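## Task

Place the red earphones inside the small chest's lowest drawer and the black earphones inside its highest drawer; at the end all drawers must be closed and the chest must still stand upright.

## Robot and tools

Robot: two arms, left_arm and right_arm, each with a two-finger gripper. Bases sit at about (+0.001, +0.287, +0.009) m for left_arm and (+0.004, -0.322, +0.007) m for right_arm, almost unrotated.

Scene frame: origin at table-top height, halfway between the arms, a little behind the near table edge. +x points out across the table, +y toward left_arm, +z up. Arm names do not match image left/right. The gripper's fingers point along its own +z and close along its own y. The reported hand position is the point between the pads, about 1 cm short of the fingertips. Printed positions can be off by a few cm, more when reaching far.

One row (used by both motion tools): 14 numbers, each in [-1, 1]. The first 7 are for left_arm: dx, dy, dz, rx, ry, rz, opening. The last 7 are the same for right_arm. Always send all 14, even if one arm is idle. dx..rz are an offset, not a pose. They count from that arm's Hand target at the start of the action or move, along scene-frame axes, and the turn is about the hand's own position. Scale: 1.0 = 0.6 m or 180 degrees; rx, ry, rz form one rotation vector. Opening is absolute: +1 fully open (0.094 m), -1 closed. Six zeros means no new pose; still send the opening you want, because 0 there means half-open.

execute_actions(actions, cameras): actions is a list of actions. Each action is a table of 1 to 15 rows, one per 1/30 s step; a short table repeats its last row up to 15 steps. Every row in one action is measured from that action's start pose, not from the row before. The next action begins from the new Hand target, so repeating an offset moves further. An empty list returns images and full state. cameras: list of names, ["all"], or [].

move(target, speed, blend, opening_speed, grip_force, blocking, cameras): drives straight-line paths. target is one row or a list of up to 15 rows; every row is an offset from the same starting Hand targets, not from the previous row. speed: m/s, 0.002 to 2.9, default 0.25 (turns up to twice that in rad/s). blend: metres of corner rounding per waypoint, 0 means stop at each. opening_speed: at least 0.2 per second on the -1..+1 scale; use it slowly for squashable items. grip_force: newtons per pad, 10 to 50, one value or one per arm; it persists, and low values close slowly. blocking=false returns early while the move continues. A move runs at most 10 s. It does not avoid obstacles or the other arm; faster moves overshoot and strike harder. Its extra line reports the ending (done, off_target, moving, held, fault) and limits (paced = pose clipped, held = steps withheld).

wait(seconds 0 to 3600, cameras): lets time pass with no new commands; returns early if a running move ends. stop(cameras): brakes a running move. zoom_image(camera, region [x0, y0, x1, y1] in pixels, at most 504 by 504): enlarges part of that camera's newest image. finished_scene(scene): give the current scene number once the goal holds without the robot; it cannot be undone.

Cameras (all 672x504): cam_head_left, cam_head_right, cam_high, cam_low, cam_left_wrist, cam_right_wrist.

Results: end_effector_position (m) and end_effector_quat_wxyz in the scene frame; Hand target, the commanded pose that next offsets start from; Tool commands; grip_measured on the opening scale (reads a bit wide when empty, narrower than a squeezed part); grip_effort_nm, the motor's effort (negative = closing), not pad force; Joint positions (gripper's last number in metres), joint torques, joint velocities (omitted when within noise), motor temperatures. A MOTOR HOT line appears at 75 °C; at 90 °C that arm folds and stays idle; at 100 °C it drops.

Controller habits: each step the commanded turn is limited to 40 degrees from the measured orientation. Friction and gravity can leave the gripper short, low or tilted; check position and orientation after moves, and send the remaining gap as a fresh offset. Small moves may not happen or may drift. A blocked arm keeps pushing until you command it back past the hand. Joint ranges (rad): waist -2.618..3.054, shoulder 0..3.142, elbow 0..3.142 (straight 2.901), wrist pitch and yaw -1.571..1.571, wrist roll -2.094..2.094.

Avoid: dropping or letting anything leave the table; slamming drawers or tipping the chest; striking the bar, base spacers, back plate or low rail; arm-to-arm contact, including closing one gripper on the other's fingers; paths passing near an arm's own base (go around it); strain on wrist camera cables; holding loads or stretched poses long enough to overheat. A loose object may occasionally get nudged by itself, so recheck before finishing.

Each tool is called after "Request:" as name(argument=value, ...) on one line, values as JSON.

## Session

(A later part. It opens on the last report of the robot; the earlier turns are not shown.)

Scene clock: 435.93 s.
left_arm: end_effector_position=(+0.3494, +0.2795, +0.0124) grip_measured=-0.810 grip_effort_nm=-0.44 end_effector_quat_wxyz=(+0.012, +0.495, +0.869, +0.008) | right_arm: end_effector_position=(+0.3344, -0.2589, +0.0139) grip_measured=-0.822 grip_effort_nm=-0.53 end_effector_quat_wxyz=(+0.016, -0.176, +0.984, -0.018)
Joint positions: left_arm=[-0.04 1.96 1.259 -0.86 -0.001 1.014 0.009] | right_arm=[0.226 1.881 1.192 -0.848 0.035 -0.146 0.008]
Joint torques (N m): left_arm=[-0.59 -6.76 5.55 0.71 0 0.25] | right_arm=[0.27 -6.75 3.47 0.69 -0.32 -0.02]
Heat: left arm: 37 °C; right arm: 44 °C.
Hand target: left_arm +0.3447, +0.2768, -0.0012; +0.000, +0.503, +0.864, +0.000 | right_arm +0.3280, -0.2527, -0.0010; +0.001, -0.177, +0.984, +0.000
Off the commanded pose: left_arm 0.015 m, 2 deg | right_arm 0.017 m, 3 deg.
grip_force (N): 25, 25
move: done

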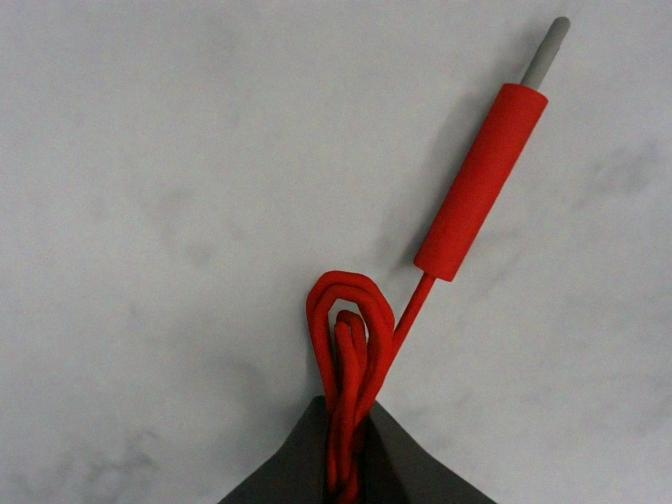

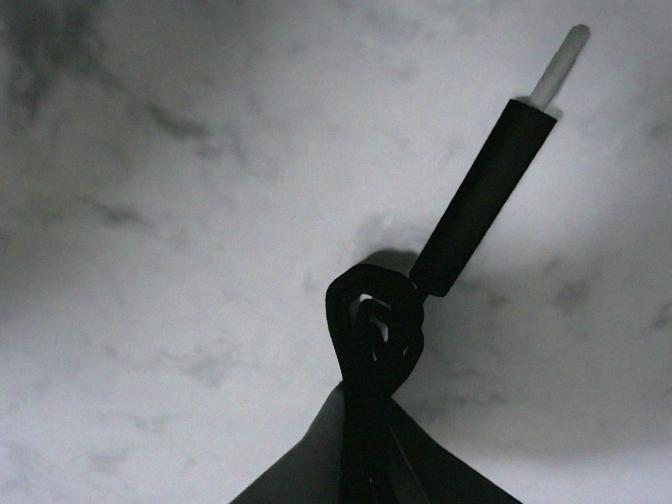

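Request:
move(target=[0,0,0.25,0,0,0,-0.9, 0,0,0.25,0,0,0,-0.9], speed=0.15, cameras=["cam_left_wrist", "cam_right_wrist", "cam_low", "cam_head_right"])

Scene clock: 442.67 s.
left_arm: end_effector_position=(+0.3398, +0.2795, +0.1387) grip_measured=-0.827 grip_effort_nm=-0.57 end_effector_quat_wxyz=(-0.014, +0.495, +0.869, -0.006) | right_arm: end_effector_position=(+0.3314, -0.2543, +0.1402) grip_measured=-0.828 grip_effort_nm=-0.54 end_effector_quat_wxyz=(+0.004, -0.176, +0.984, -0.005)
Joint positions: left_arm=[-0.04 1.883 1.671 -1.407 -0.001 1.014 0.008] | right_arm=[0.226 1.798 1.601 -1.365 0.008 -0.146 0.008]
Joint torques (N m): left_arm=[-0.54 -9.96 9.94 0.27 0 0.26] | right_arm=[0.18 -9.42 7.8 -0.04 -0.05 -0.03]
Heat: left arm: 37 °C; right arm: 44 °C.
Hand target: left_arm +0.3447, +0.2768, +0.1489; +0.000, +0.503, +0.864, +0.000 | right_arm +0.3280, -0.2527, +0.1490; +0.001, -0.177, +0.984, +0.000
Off the commanded pose: left_arm 0.012 m, 2 deg | right_arm 0.010 m, 1 deg.
grip_force (N): 25, 25
move: off_target (left_arm)
Images, in order (width x height): cam_head_right 672x504, cam_low 672x504, cam_left_wrist 672x504, cam_right_wrist 672x504.

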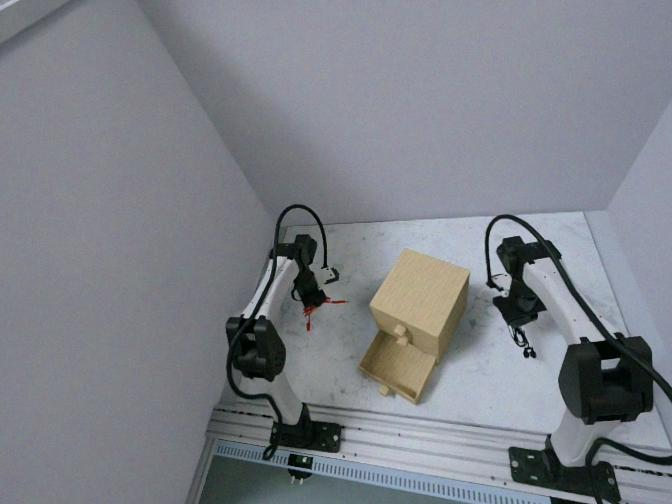

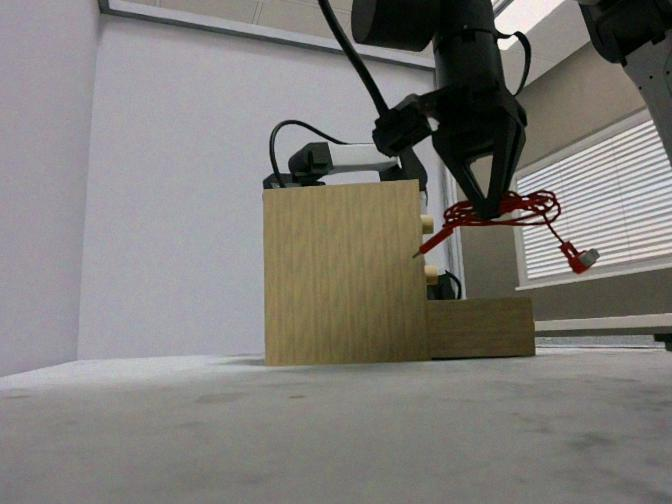

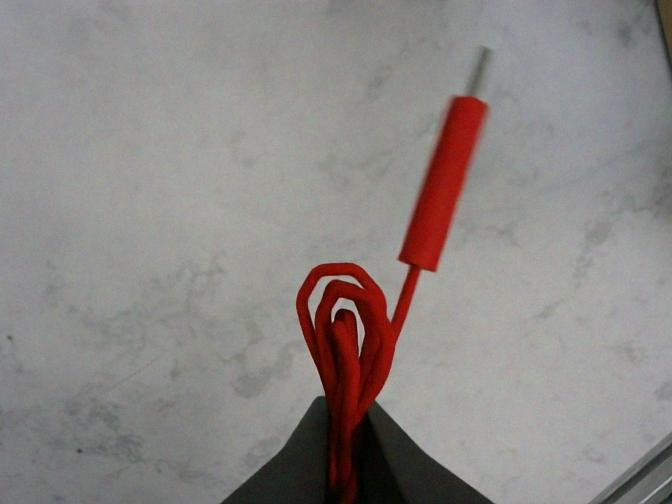

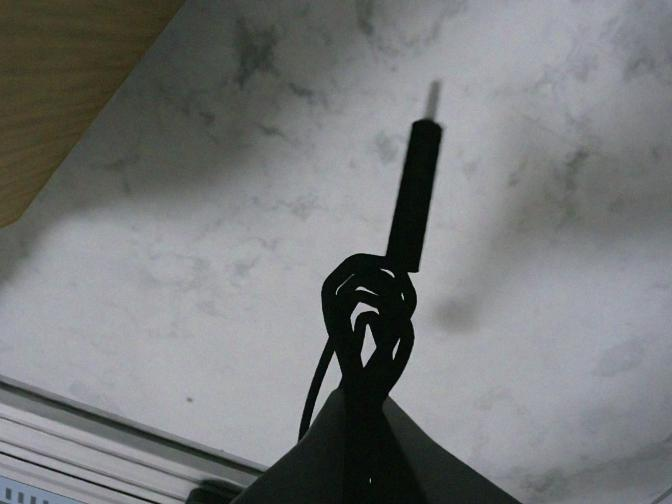

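Request:
move(target=[[-0.208,-0.178,0.06,0.0065,-0.1617,-0.2974,-0.95, 0,0,0,0,0,0,-0.95],[-0.201,-0.391,0.01,0.0065,-0.1617,-0.2974,-0.95, 0,0,0,0,0,0,-0.95]], speed=0.3, blend=[0.04,0], cameras=["cam_head_left", "cam_head_right", "cam_left_wrist", "cam_low"])

Scene clock: 455.63 s.
left_arm: end_effector_position=(+0.2176, +0.0518, +0.1473) grip_measured=-0.827 grip_effort_nm=-0.57 end_effector_quat_wxyz=(+0.190, +0.824, +0.518, +0.127) | right_arm: end_effector_position=(+0.3312, -0.2544, +0.1402) grip_measured=-0.828 grip_effort_nm=-0.53 end_effector_quat_wxyz=(+0.003, -0.176, +0.984, -0.005)
Joint positions: left_arm=[-0.948 1.389 1.098 -0.881 -0.204 1.129 0.008] | right_arm=[0.226 1.798 1.601 -1.366 0.008 -0.146 0.008]
Joint torques (N m): left_arm=[-0.49 -3.58 11.15 1.66 -0.25 -0.07] | right_arm=[0.17 -9.39 7.82 -0.04 -0.07 -0.04]
Motor temperatures (°C): left_arm=[27 36 38 34 24 23 27] | right_arm=[24 46 40 32 25 22 23]
Heat: left arm: 38 °C; right arm: 46 °C.
Hand target: left_arm +0.2242, +0.0422, +0.1548; +0.204, +0.818, +0.521, +0.130 | right_arm +0.3280, -0.2528, +0.1490; +0.001, -0.177, +0.984, +0.000
Off the commanded pose: left_arm 0.014 m, 2 deg | right_arm 0.010 m, 1 deg.
grip_force (N): 25, 25
move: off_target (left_arm); blend cut to 0 m at target 1
Images, in order (width x height): cam_head_left 672x504, cam_head_right 672x504, cam_low 672x504, cam_left_wrist 672x504.

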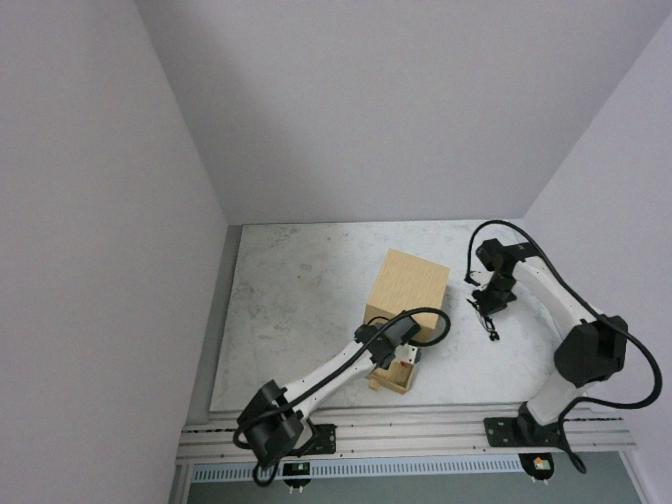

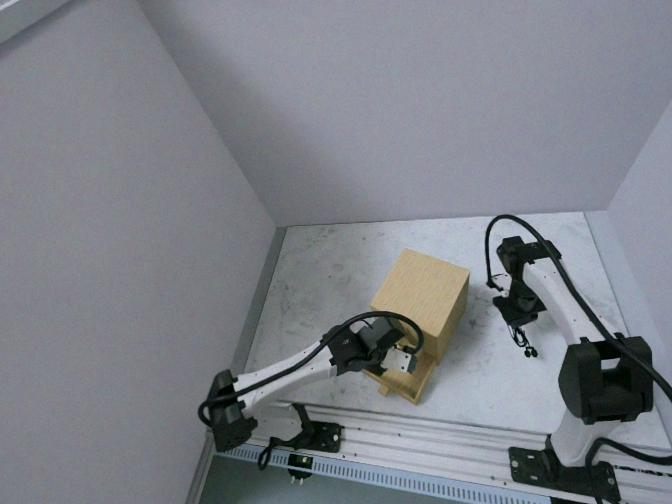

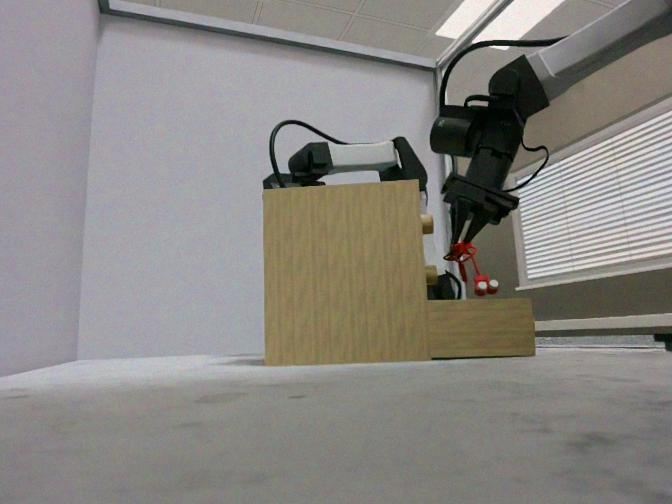

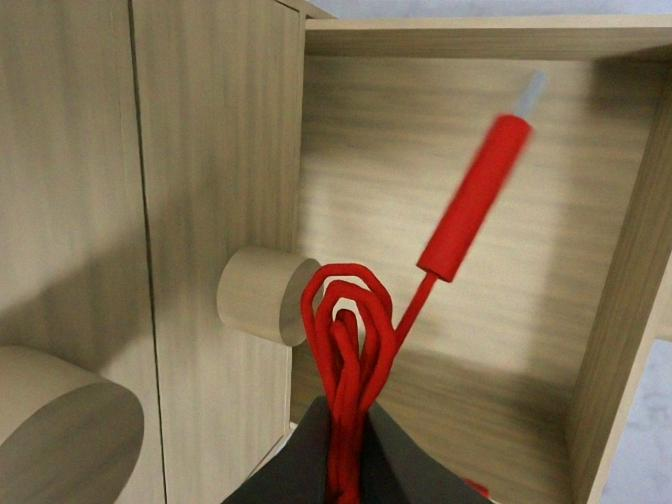

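Request:
move(target=[0.0073,0.0153,-0.172,0,0,0,-0.95, 0,0,0,0,0,0,-0.95], speed=0.15, cameras=["cam_left_wrist", "cam_low"])

Scene clock: 466.53 s.
left_arm: end_effector_position=(+0.2291, +0.0466, +0.0630) grip_measured=-0.827 grip_effort_nm=-0.57 end_effector_quat_wxyz=(+0.217, +0.814, +0.522, +0.131) | right_arm: end_effector_position=(+0.3312, -0.2544, +0.1402) grip_measured=-0.828 grip_effort_nm=-0.53 end_effector_quat_wxyz=(+0.003, -0.176, +0.984, -0.005)
Joint positions: left_arm=[-0.934 1.47 0.796 -0.441 -0.205 1.132 0.008] | right_arm=[0.226 1.798 1.601 -1.366 0.008 -0.146 0.008]
Joint torques (N m): left_arm=[0.76 -3.79 6.17 1.81 -0.11 0.21] | right_arm=[0.17 -9.4 7.83 -0.04 -0.06 -0.03]
Heat: left arm: 39 °C; right arm: 48 °C.
Hand target: left_arm +0.2286, +0.0514, +0.0516; +0.204, +0.818, +0.521, +0.130 | right_arm +0.3280, -0.2528, +0.1490; +0.001, -0.177, +0.984, +0.000
Off the commanded pose: left_arm 0.012 m, 2 deg | right_arm 0.010 m, 1 deg.
grip_force (N): 25, 25
move: off_target (left_arm)
Images, in order (width x height): cam_low 672x504, cam_left_wrist 672x504.

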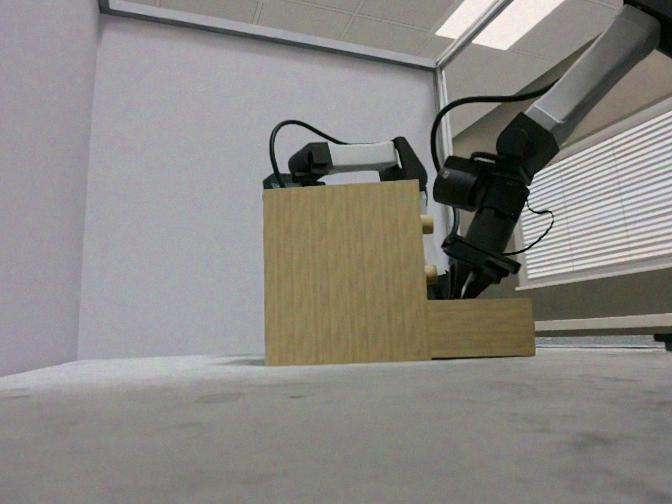

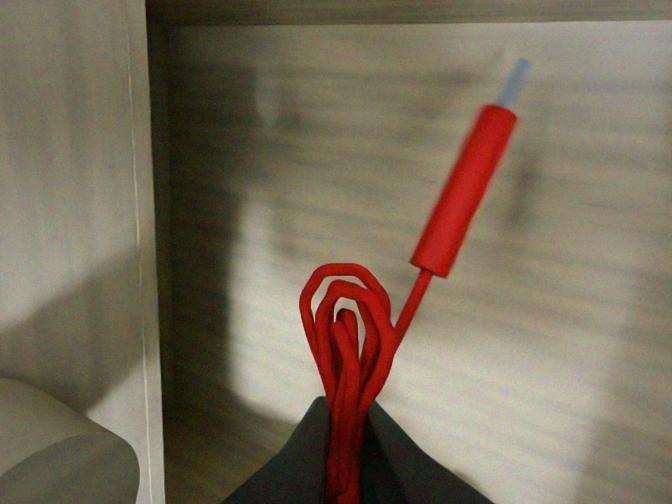

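Request:
move(target=[[0,0,-0.042,0,0,0,-0.95, 0,0,0,0,0,0,-0.95],[0,0,-0.042,0,0,0,-0.1, 0,0,0,0,0,0,-0.95],[0,0,0.183,0,0,0,-0.1, 0,0,0,0,0,0,-0.95],[-0.1535,0.04,0.189,-0.2496,0.0884,0.4333,0.5,0,0,0,0,0,0,-0.95],[-0.1535,0.04,-0.019,-0.2496,0.0884,0.4333,0.5,0,0,0,0,0,0,-0.95]], speed=[0.1, 0.2, 0.2, 0.5, 0.2], blend=[0,0,0.02,0,0], cameras=["cam_left_wrist", "cam_head_left"])

Scene clock: 483.60 s.
left_arm: end_effector_position=(+0.1338, +0.0702, +0.0466) grip_measured=+0.498 grip_effort_nm=0.11 end_effector_quat_wxyz=(+0.281, +0.200, +0.935, -0.082) | right_arm: end_effector_position=(+0.3312, -0.2544, +0.1402) grip_measured=-0.828 grip_effort_nm=-0.53 end_effector_quat_wxyz=(+0.003, -0.176, +0.984, -0.005)
Joint positions: left_arm=[-1.301 1.175 0.49 -0.448 -0.393 -0.777 0.07] | right_arm=[0.226 1.798 1.601 -1.366 0.008 -0.146 0.008]
Joint torques (N m): left_arm=[0.13 -1.59 6.13 1.76 -0.59 0.11] | right_arm=[0.17 -9.39 7.8 -0.04 -0.07 -0.04]
Heat: left arm: 39 °C; right arm: 49 °C.
Hand target: left_arm +0.1365, +0.0754, +0.0403; +0.286, +0.198, +0.935, -0.070 | right_arm +0.3280, -0.2528, +0.1490; +0.001, -0.177, +0.984, +0.000
Off the commanded pose: left_arm 0.009 m, 2 deg | right_arm 0.010 m, 1 deg.
grip_force (N): 25, 25
move: done; target 2's new opening was sent with left_arm's hand 0.013 m and 2 deg from that target
Images, in order (width x height): cam_head_left 672x504, cam_left_wrist 672x504.

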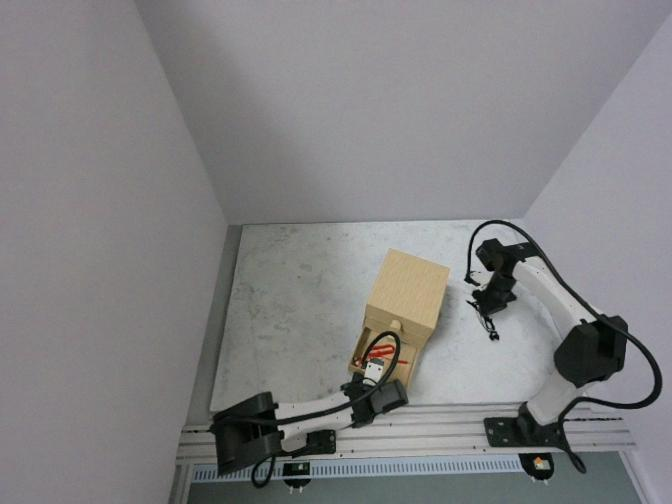

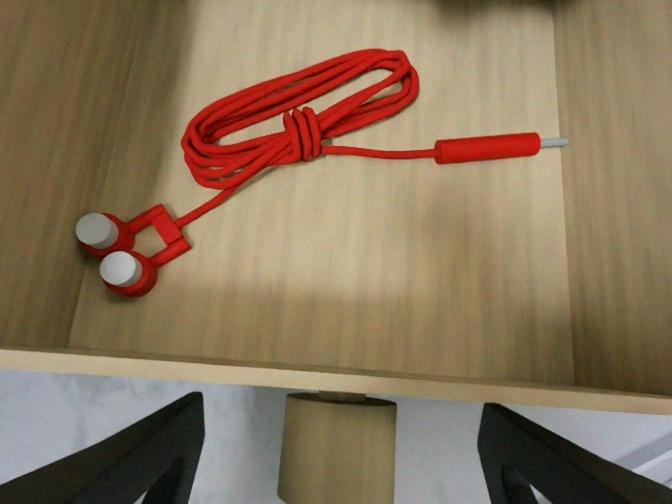

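Request:
move(target=[[0,0,0,0,0,0,-0.55, 0,0,0,0,0,0,-0.95],[0.195,-0.089,0,-0.0675,-0.1335,0,-0.55,0,0,0,0,0,0,-0.95],[0.195,-0.089,0,-0.0675,-0.1335,0,0.5,0,0,0,0,0,0,-0.95],[0.104,-0.043,0.057,-0.0675,-0.1335,0,0.5,0,0,0,0,0,0,-0.95],[0.104,-0.043,0.285,-0.0675,-0.1335,0,0.5,0,0,0,0,0,0,-0.95]], speed=[0.1,0.1,0.1,0.2,0.25], blend=[0,0,0,0.02,0], cameras=["cam_left_wrist", "cam_low", "cam_head_right"])

Scene clock: 505.10 s.
left_arm: end_effector_position=(+0.1980, +0.0544, +0.2018) grip_measured=+0.498 grip_effort_nm=0.11 end_effector_quat_wxyz=(+0.491, +0.184, +0.843, -0.116) | right_arm: end_effector_position=(+0.3312, -0.2544, +0.1402) grip_measured=-0.828 grip_effort_nm=-0.53 end_effector_quat_wxyz=(+0.003, -0.176, +0.984, -0.005)
Joint positions: left_arm=[-1.215 0.96 0.696 -0.406 -0.626 -0.461 0.07] | right_arm=[0.226 1.798 1.601 -1.366 0.008 -0.146 0.008]
Joint torques (N m): left_arm=[-0.23 -0.96 11.67 2.2 -0.36 -0.06] | right_arm=[0.17 -9.42 7.83 -0.05 -0.06 -0.04]
Heat: left arm: 39 °C; right arm: 50 °C.
Hand target: left_arm +0.1989, +0.0496, +0.2112; +0.493, +0.177, +0.843, -0.125 | right_arm +0.3280, -0.2528, +0.1490; +0.001, -0.177, +0.984, +0.000
Off the commanded pose: left_arm 0.011 m, 1 deg | right_arm 0.010 m, 1 deg.
grip_force (N): 25, 25
move: off_target (left_arm)
Images, in order (width x height): cam_head_right 672x504, cam_low 672x504, cam_left_wrist 672x504.

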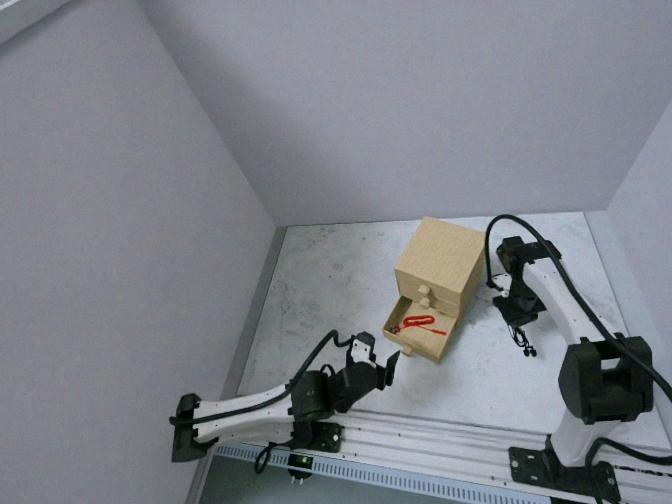

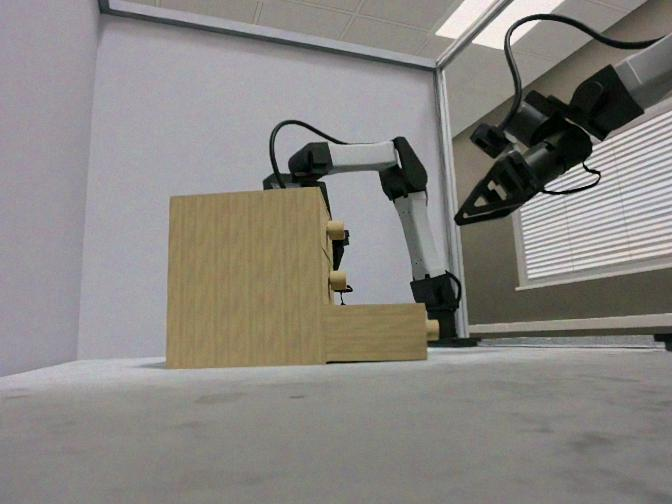

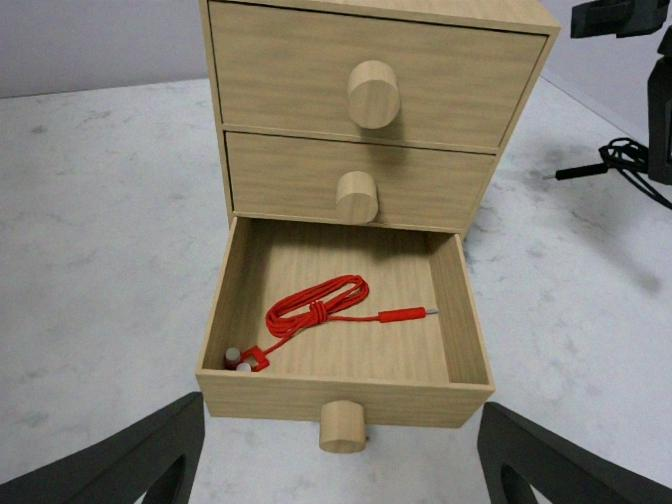

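Request:
move(target=[0.2535,-0.141,-0.037,0,0,0,0.5,0,0,0,0,0,0,-0.95], speed=0.2, cameras=["cam_left_wrist", "cam_low", "cam_high"])

Scene clock: 519.07 s.
left_arm: end_effector_position=(+0.3411, -0.0296, +0.1819) grip_measured=+0.498 grip_effort_nm=0.11 end_effector_quat_wxyz=(+0.483, +0.177, +0.849, -0.123) | right_arm: end_effector_position=(+0.3312, -0.2544, +0.1402) grip_measured=-0.828 grip_effort_nm=-0.53 end_effector_quat_wxyz=(+0.003, -0.176, +0.984, -0.005)
Joint positions: left_arm=[-0.891 1.589 1.03 -0.022 -0.349 -0.276 0.07] | right_arm=[0.226 1.798 1.601 -1.366 0.008 -0.146 0.008]
Joint torques (N m): left_arm=[0.75 -5.41 11.56 2.73 -0.22 0.29] | right_arm=[0.16 -9.4 7.83 -0.04 -0.07 -0.04]
Motor temperatures (°C): left_arm=[27 31 43 41 24 23 26] | right_arm=[24 51 43 31 25 22 24]
Heat: left arm: 43 °C; right arm: 51 °C.
Hand target: left_arm +0.3510, -0.0351, +0.1891; +0.493, +0.177, +0.843, -0.125 | right_arm +0.3280, -0.2528, +0.1490; +0.001, -0.177, +0.984, +0.000
Off the commanded pose: left_arm 0.013 m, 1 deg | right_arm 0.010 m, 1 deg.
grip_force (N): 25, 25
move: off_target (left_arm)
Images, in order (width x height): cam_high 672x504, cam_low 672x504, cam_left_wrist 672x504.

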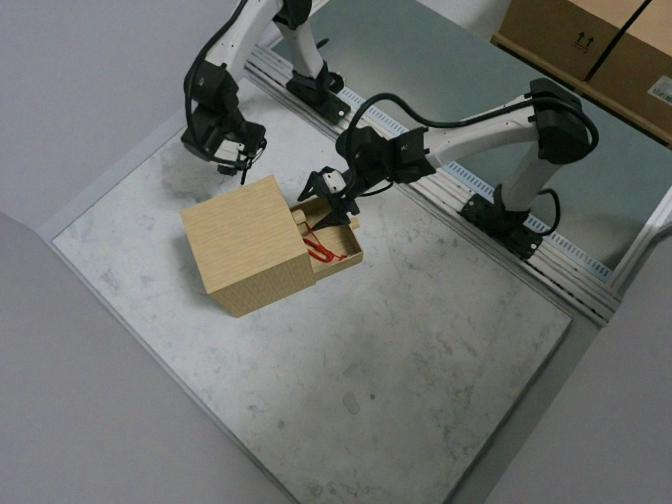

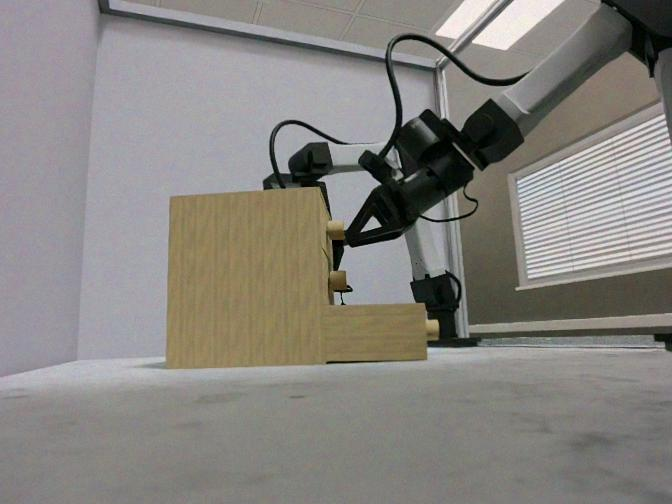

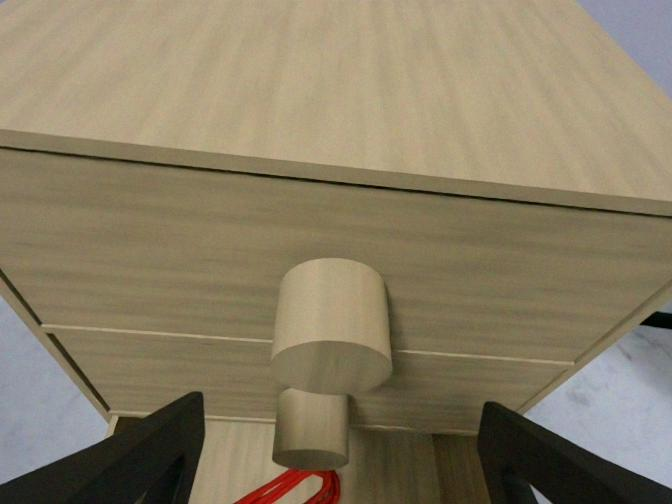

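Request:
move(target=[[0.035,-0.0165,0.01,0,0,0,0.5,0,0,0,0,0,0,-0.95],[0.035,-0.0165,0.01,0,0,0,-0.55,0,0,0,0,0,0,-0.95],[-0.1387,0.0645,0.01,0,0,0,-0.55,0,0,0,0,0,0,-0.95]], speed=[0.1,0.1,0.08], cameras=["cam_left_wrist", "cam_low", "cam_right_wrist", "cam_head_right"])

Scene clock: 536.03 s.
left_arm: end_effector_position=(+0.2716, +0.0013, +0.1912) grip_measured=-0.404 grip_effort_nm=-0.57 end_effector_quat_wxyz=(+0.486, +0.176, +0.847, -0.124) | right_arm: end_effector_position=(+0.3312, -0.2544, +0.1402) grip_measured=-0.828 grip_effort_nm=-0.53 end_effector_quat_wxyz=(+0.003, -0.176, +0.984, -0.005)
Joint positions: left_arm=[-1.02 1.317 0.838 -0.126 -0.459 -0.353 0.028] | right_arm=[0.226 1.798 1.601 -1.366 0.008 -0.146 0.008]
Joint torques (N m): left_arm=[-0.92 -7.31 7.43 2.56 -0.44 0.16] | right_arm=[0.17 -9.42 7.84 -0.04 -0.06 -0.03]
Heat: left arm: 44 °C; right arm: 51 °C.
Hand target: left_arm +0.2678, +0.0037, +0.1950; +0.493, +0.177, +0.843, -0.125 | right_arm +0.3280, -0.2528, +0.1490; +0.001, -0.177, +0.984, +0.000
Off the commanded pose: left_arm 0.006 m, 1 deg | right_arm 0.010 m, 1 deg.
grip_force (N): 25, 25
move: done
Images, in order (width x height): cam_head_right 672x504, cam_low 672x504, cam_left_wrist 672x504, cam_right_wrist 672x504.

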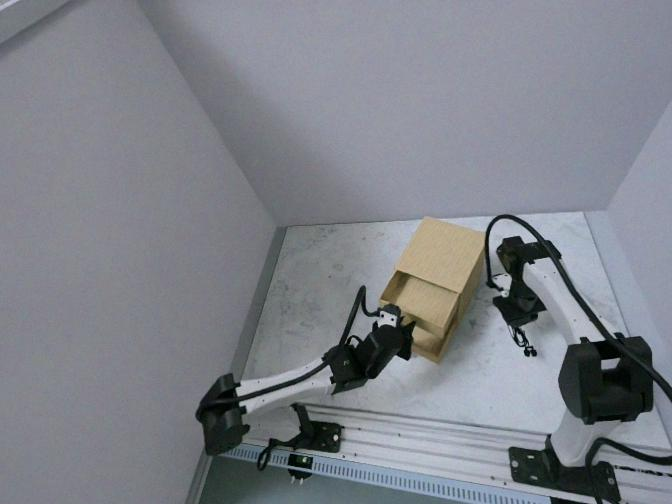

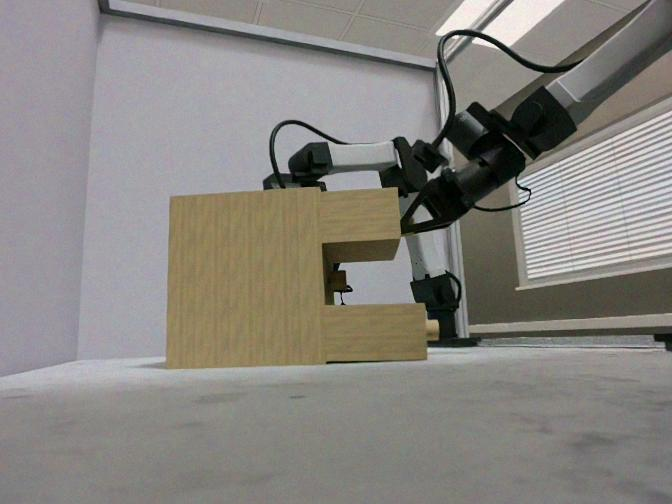

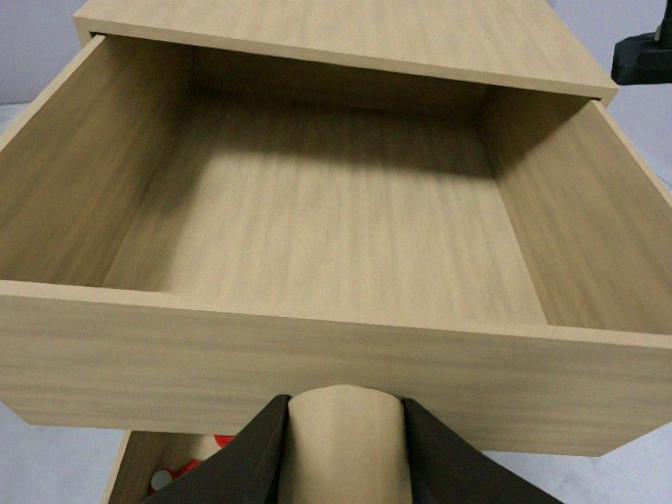

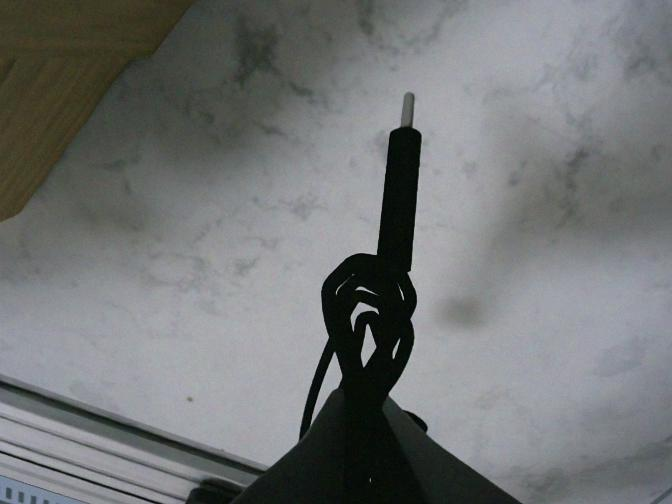

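Request:
move(target=[[-0.038,0.0177,0,0,0,0,-0.55,0,0,0,0,0,0,-0.95],[-0.038,0.0177,0,0,0,0,0.4,0,0,0,0,0,0,-0.95],[-0.1688,0.08,0.092,0,0,0,0.4,0,0,0.275,0,0,0,-0.95],[-0.1688,0.08,0.092,0,0,0,0.4,-0.0233,0.373,0.265,0,0,0.25,-0.95]], speed=[0.08,0.1,0.25,0.3], blend=[0,0,0.03,0], cameras=["cam_left_wrist", "cam_low", "cam_right_wrist", "cam_head_left"])

Scene clock: 551.40 s.
left_arm: end_effector_position=(+0.1657, +0.0535, +0.2391) grip_measured=+0.398 grip_effort_nm=0.11 end_effector_quat_wxyz=(+0.486, +0.188, +0.845, -0.119) | right_arm: end_effector_position=(+0.3255, -0.0240, +0.3152) grip_measured=-0.828 grip_effort_nm=-0.53 end_effector_quat_wxyz=(+0.264, -0.512, +0.816, +0.048)
Joint positions: left_arm=[-1.38 0.953 0.87 -0.68 -0.735 -0.601 0.066] | right_arm=[0.767 1.937 2.392 -1.479 0.004 -0.371 0.008]
Joint torques (N m): left_arm=[-0.61 -1.09 11.37 2.02 -0.63 -0.08] | right_arm=[0.65 -8.46 7.27 0.75 -0.04 -0.11]
Heat: left arm: 43 °C; right arm: 51 °C.
Hand target: left_arm +0.1665, +0.0516, +0.2503; +0.493, +0.177, +0.843, -0.125 | right_arm +0.3140, -0.0289, +0.3080; +0.001, -0.540, +0.842, +0.000
Off the commanded pose: left_arm 0.011 m, 2 deg | right_arm 0.014 m, 31 deg.
joint sent to its limit (right arm) — joint 4 (wrist pitch), lower limit. The joint targets are off in orientation, not in position.
grip_force (N): 25, 25
move: off_target (left_arm, right_arm)
Images, in order (width x height): cam_head_left 672x504, cam_low 672x504, cam_left_wrist 672x504, cam_right_wrist 672x504.

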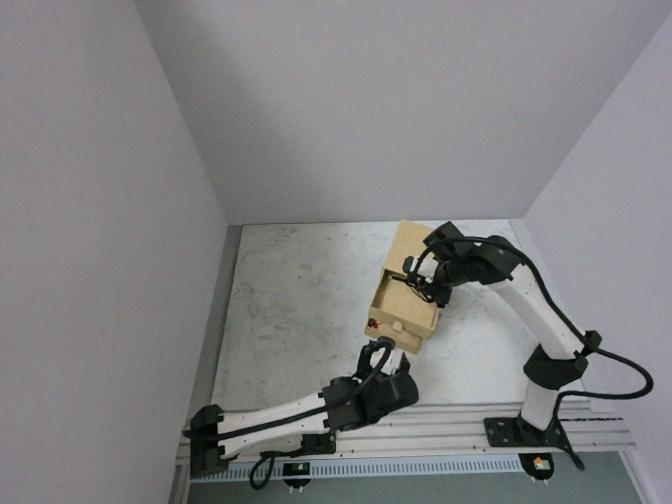

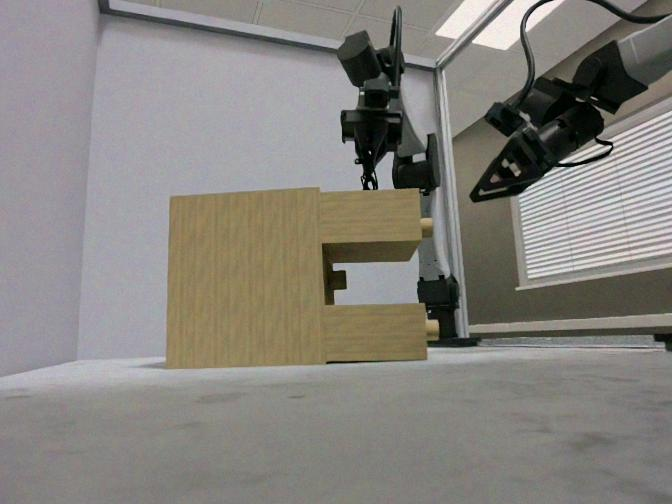

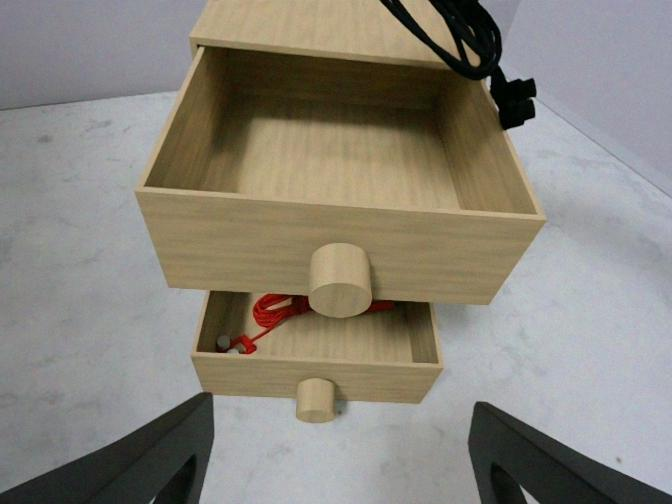

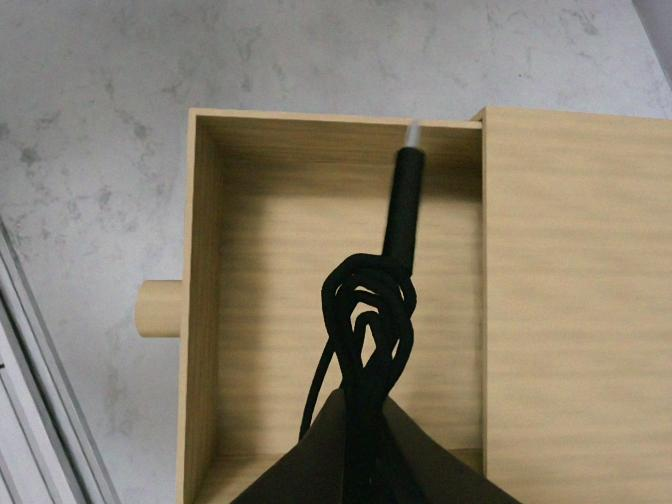

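Request:
move(target=[0,0,0,0,0,0,0.4,0.027,0.035,-0.147,0,0,0,-0.95], speed=0.12, cameras=["cam_left_wrist", "cam_right_wrist", "cam_low"])

Scene clock: 565.93 s.
left_arm: end_effector_position=(+0.1657, +0.0535, +0.2391) grip_measured=+0.398 grip_effort_nm=0.11 end_effector_quat_wxyz=(+0.486, +0.188, +0.845, -0.119) | right_arm: end_effector_position=(+0.3443, -0.0012, +0.2325) grip_measured=-0.829 grip_effort_nm=-0.53 end_effector_quat_wxyz=(+0.172, -0.527, +0.832, +0.031)
Joint positions: left_arm=[-1.38 0.953 0.87 -0.68 -0.735 -0.601 0.066] | right_arm=[0.776 2.128 2.392 -1.479 0.004 -0.372 0.008]
Joint torques (N m): left_arm=[-0.62 -1.07 11.36 2.01 -0.63 -0.08] | right_arm=[0.75 -10.19 6.05 0.34 -0.02 -0.05]
Heat: left arm: 47 °C; right arm: 50 °C.
Hand target: left_arm +0.1665, +0.0516, +0.2503; +0.493, +0.177, +0.843, -0.125 | right_arm +0.3303, -0.0080, +0.2199; +0.001, -0.540, +0.842, +0.000
Off the commanded pose: left_arm 0.011 m, 2 deg | right_arm 0.020 m, 20 deg.
joint sent to its limit (right arm) — joint 4 (wrist pitch), lower limit. The joint targets are off in orientation, not in position.
grip_force (N): 25, 25
move: off_target (right_arm)
Images, in order (width x height): cam_low 672x504, cam_left_wrist 672x504, cam_right_wrist 672x504.

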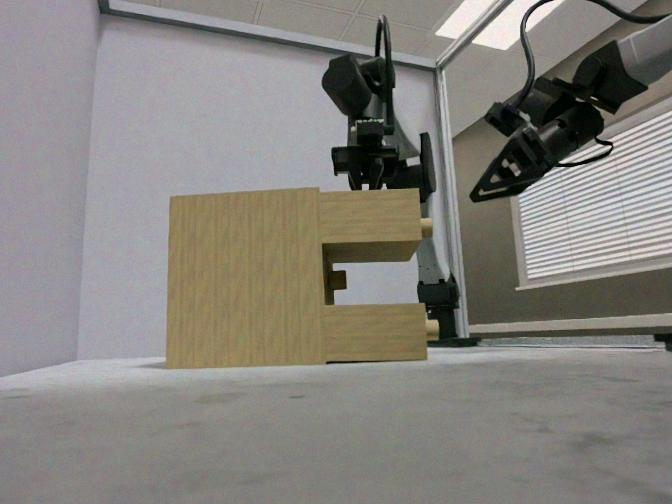

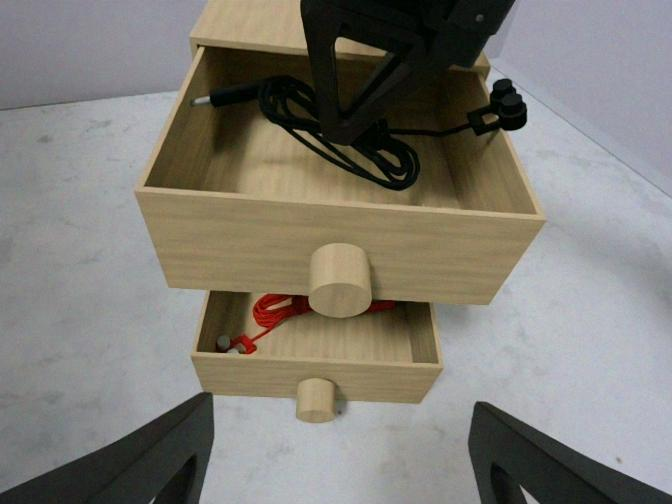

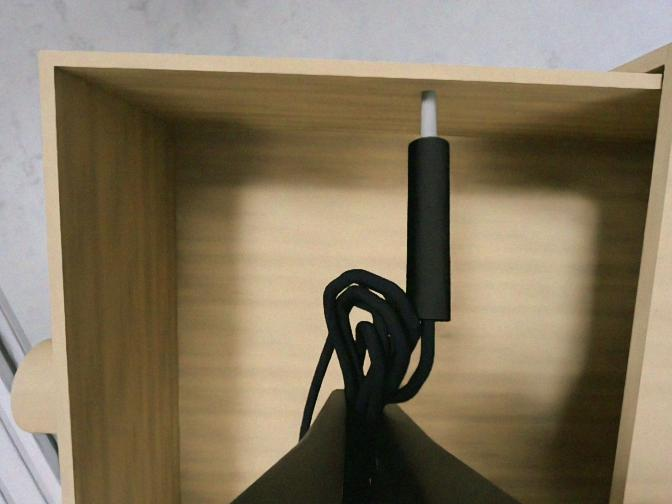

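Request:
move(target=[[0,0,0,0,0,0,0.4,0,0,0.06,0,0,-0.194,-0.95],[0,0,0,0,0,0,0.4,0.003,0.0,-0.067,0,0,-0.194,-0.95]], speed=0.15, cameras=["cam_left_wrist", "cam_right_wrist"])

Scene clock: 588.87 s.
left_arm: end_effector_position=(+0.1657, +0.0535, +0.2391) grip_measured=+0.398 grip_effort_nm=0.11 end_effector_quat_wxyz=(+0.486, +0.188, +0.845, -0.119) | right_arm: end_effector_position=(+0.3456, +0.0052, +0.1968) grip_measured=-0.829 grip_effort_nm=-0.53 end_effector_quat_wxyz=(+0.122, -0.272, +0.953, +0.057)
Joint positions: left_arm=[-1.38 0.953 0.87 -0.68 -0.735 -0.601 0.066] | right_arm=[0.787 2.2 2.381 -1.479 0.014 0.212 0.008]
Joint torques (N m): left_arm=[-0.61 -1.07 11.37 2.01 -0.63 -0.08] | right_arm=[-0.25 -10.85 4.46 0.16 -0.05 0.19]
Motor temperatures (°C): left_arm=[26 30 51 43 25 23 26] | right_arm=[24 53 43 30 25 22 24]
Heat: left arm: 51 °C; right arm: 53 °C.
Hand target: left_arm +0.1665, +0.0516, +0.2503; +0.493, +0.177, +0.843, -0.125 | right_arm +0.3320, -0.0079, +0.1797; +0.001, -0.263, +0.965, +0.000
Off the commanded pose: left_arm 0.011 m, 2 deg | right_arm 0.026 m, 15 deg.
joint sent to its limit (right arm) — joint 4 (wrist pitch), lower limit. The joint targets are off in orientation, not in position.
grip_force (N): 25, 25
move: off_target (right_arm)

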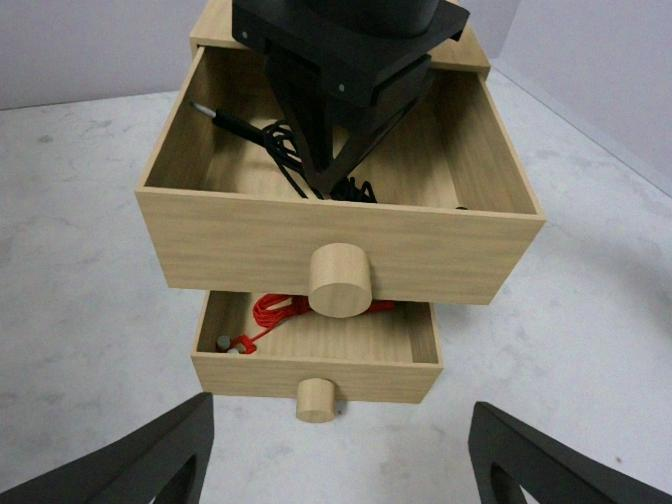

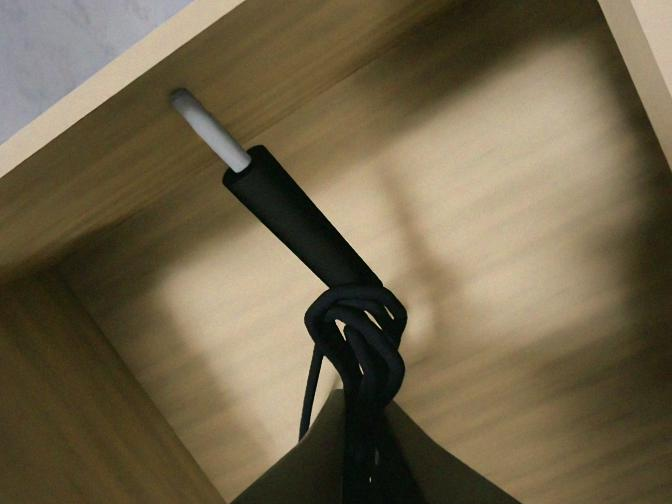

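Request:
move(target=[[0,0,0,0,0,0,0.4,0,0,-0.025,0,0,0,-0.95],[0,0,0,0,0,0,0.4,0,0,-0.025,0,0,0,-0.1],[0,0,0,0,0,0,0.4,0,0.0,0.22,0,0,0,-0.1]], speed=[0.1,0.1,0.15], cameras=["cam_left_wrist", "cam_right_wrist", "cam_head_left"])

Scene clock: 600.17 s.
left_arm: end_effector_position=(+0.1657, +0.0535, +0.2391) grip_measured=+0.398 grip_effort_nm=0.11 end_effector_quat_wxyz=(+0.486, +0.188, +0.845, -0.119) | right_arm: end_effector_position=(+0.3457, +0.0057, +0.3029) grip_measured=-0.102 grip_effort_nm=0.14 end_effector_quat_wxyz=(+0.245, -0.263, +0.925, +0.124)
Joint positions: left_arm=[-1.38 0.953 0.87 -0.68 -0.735 -0.601 0.066] | right_arm=[0.787 2.082 2.549 -1.479 0.012 0.212 0.042]
Joint torques (N m): left_arm=[-0.61 -1.06 11.37 2.01 -0.63 -0.08] | right_arm=[-0.13 -12.67 7.13 0.77 0 0.14]
Heat: left arm: 52 °C; right arm: 53 °C.
Hand target: left_arm +0.1665, +0.0516, +0.2503; +0.493, +0.177, +0.843, -0.125 | right_arm +0.3320, -0.0079, +0.3117; +0.001, -0.263, +0.965, +0.000
Off the commanded pose: left_arm 0.011 m, 2 deg | right_arm 0.021 m, 32 deg.
joint sent to its limit (right arm) — joint 4 (wrist pitch), lower limit. The joint targets are off in orientation, not in position.
grip_force (N): 25, 25
move: off_target (right_arm); target 2's new opening was sent with right_arm's hand 0.027 m and 13 deg from that target
Images, in order (width x height): cam_head_left 672x504, cam_left_wrist 672x504, cam_right_wrist 672x504.

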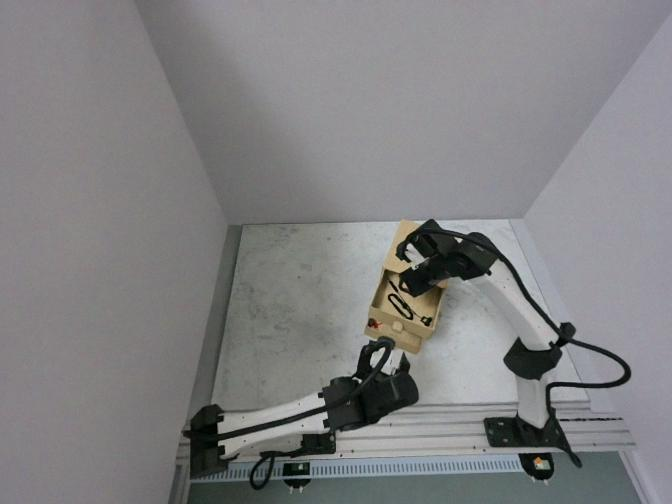

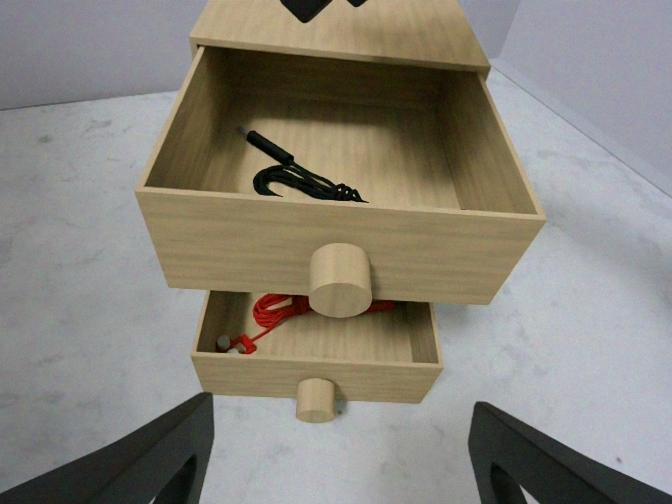

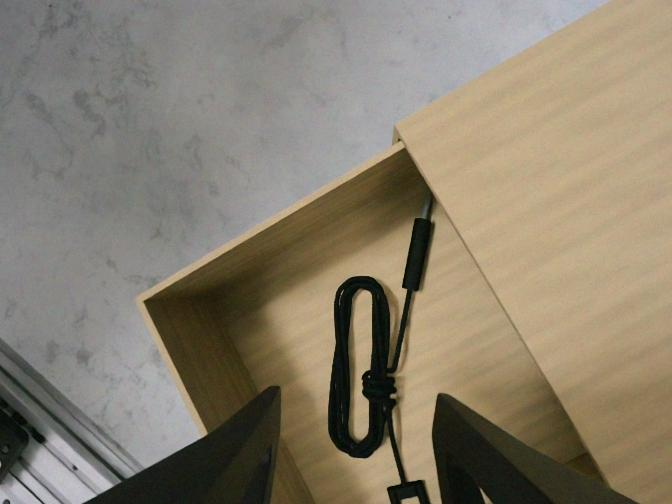

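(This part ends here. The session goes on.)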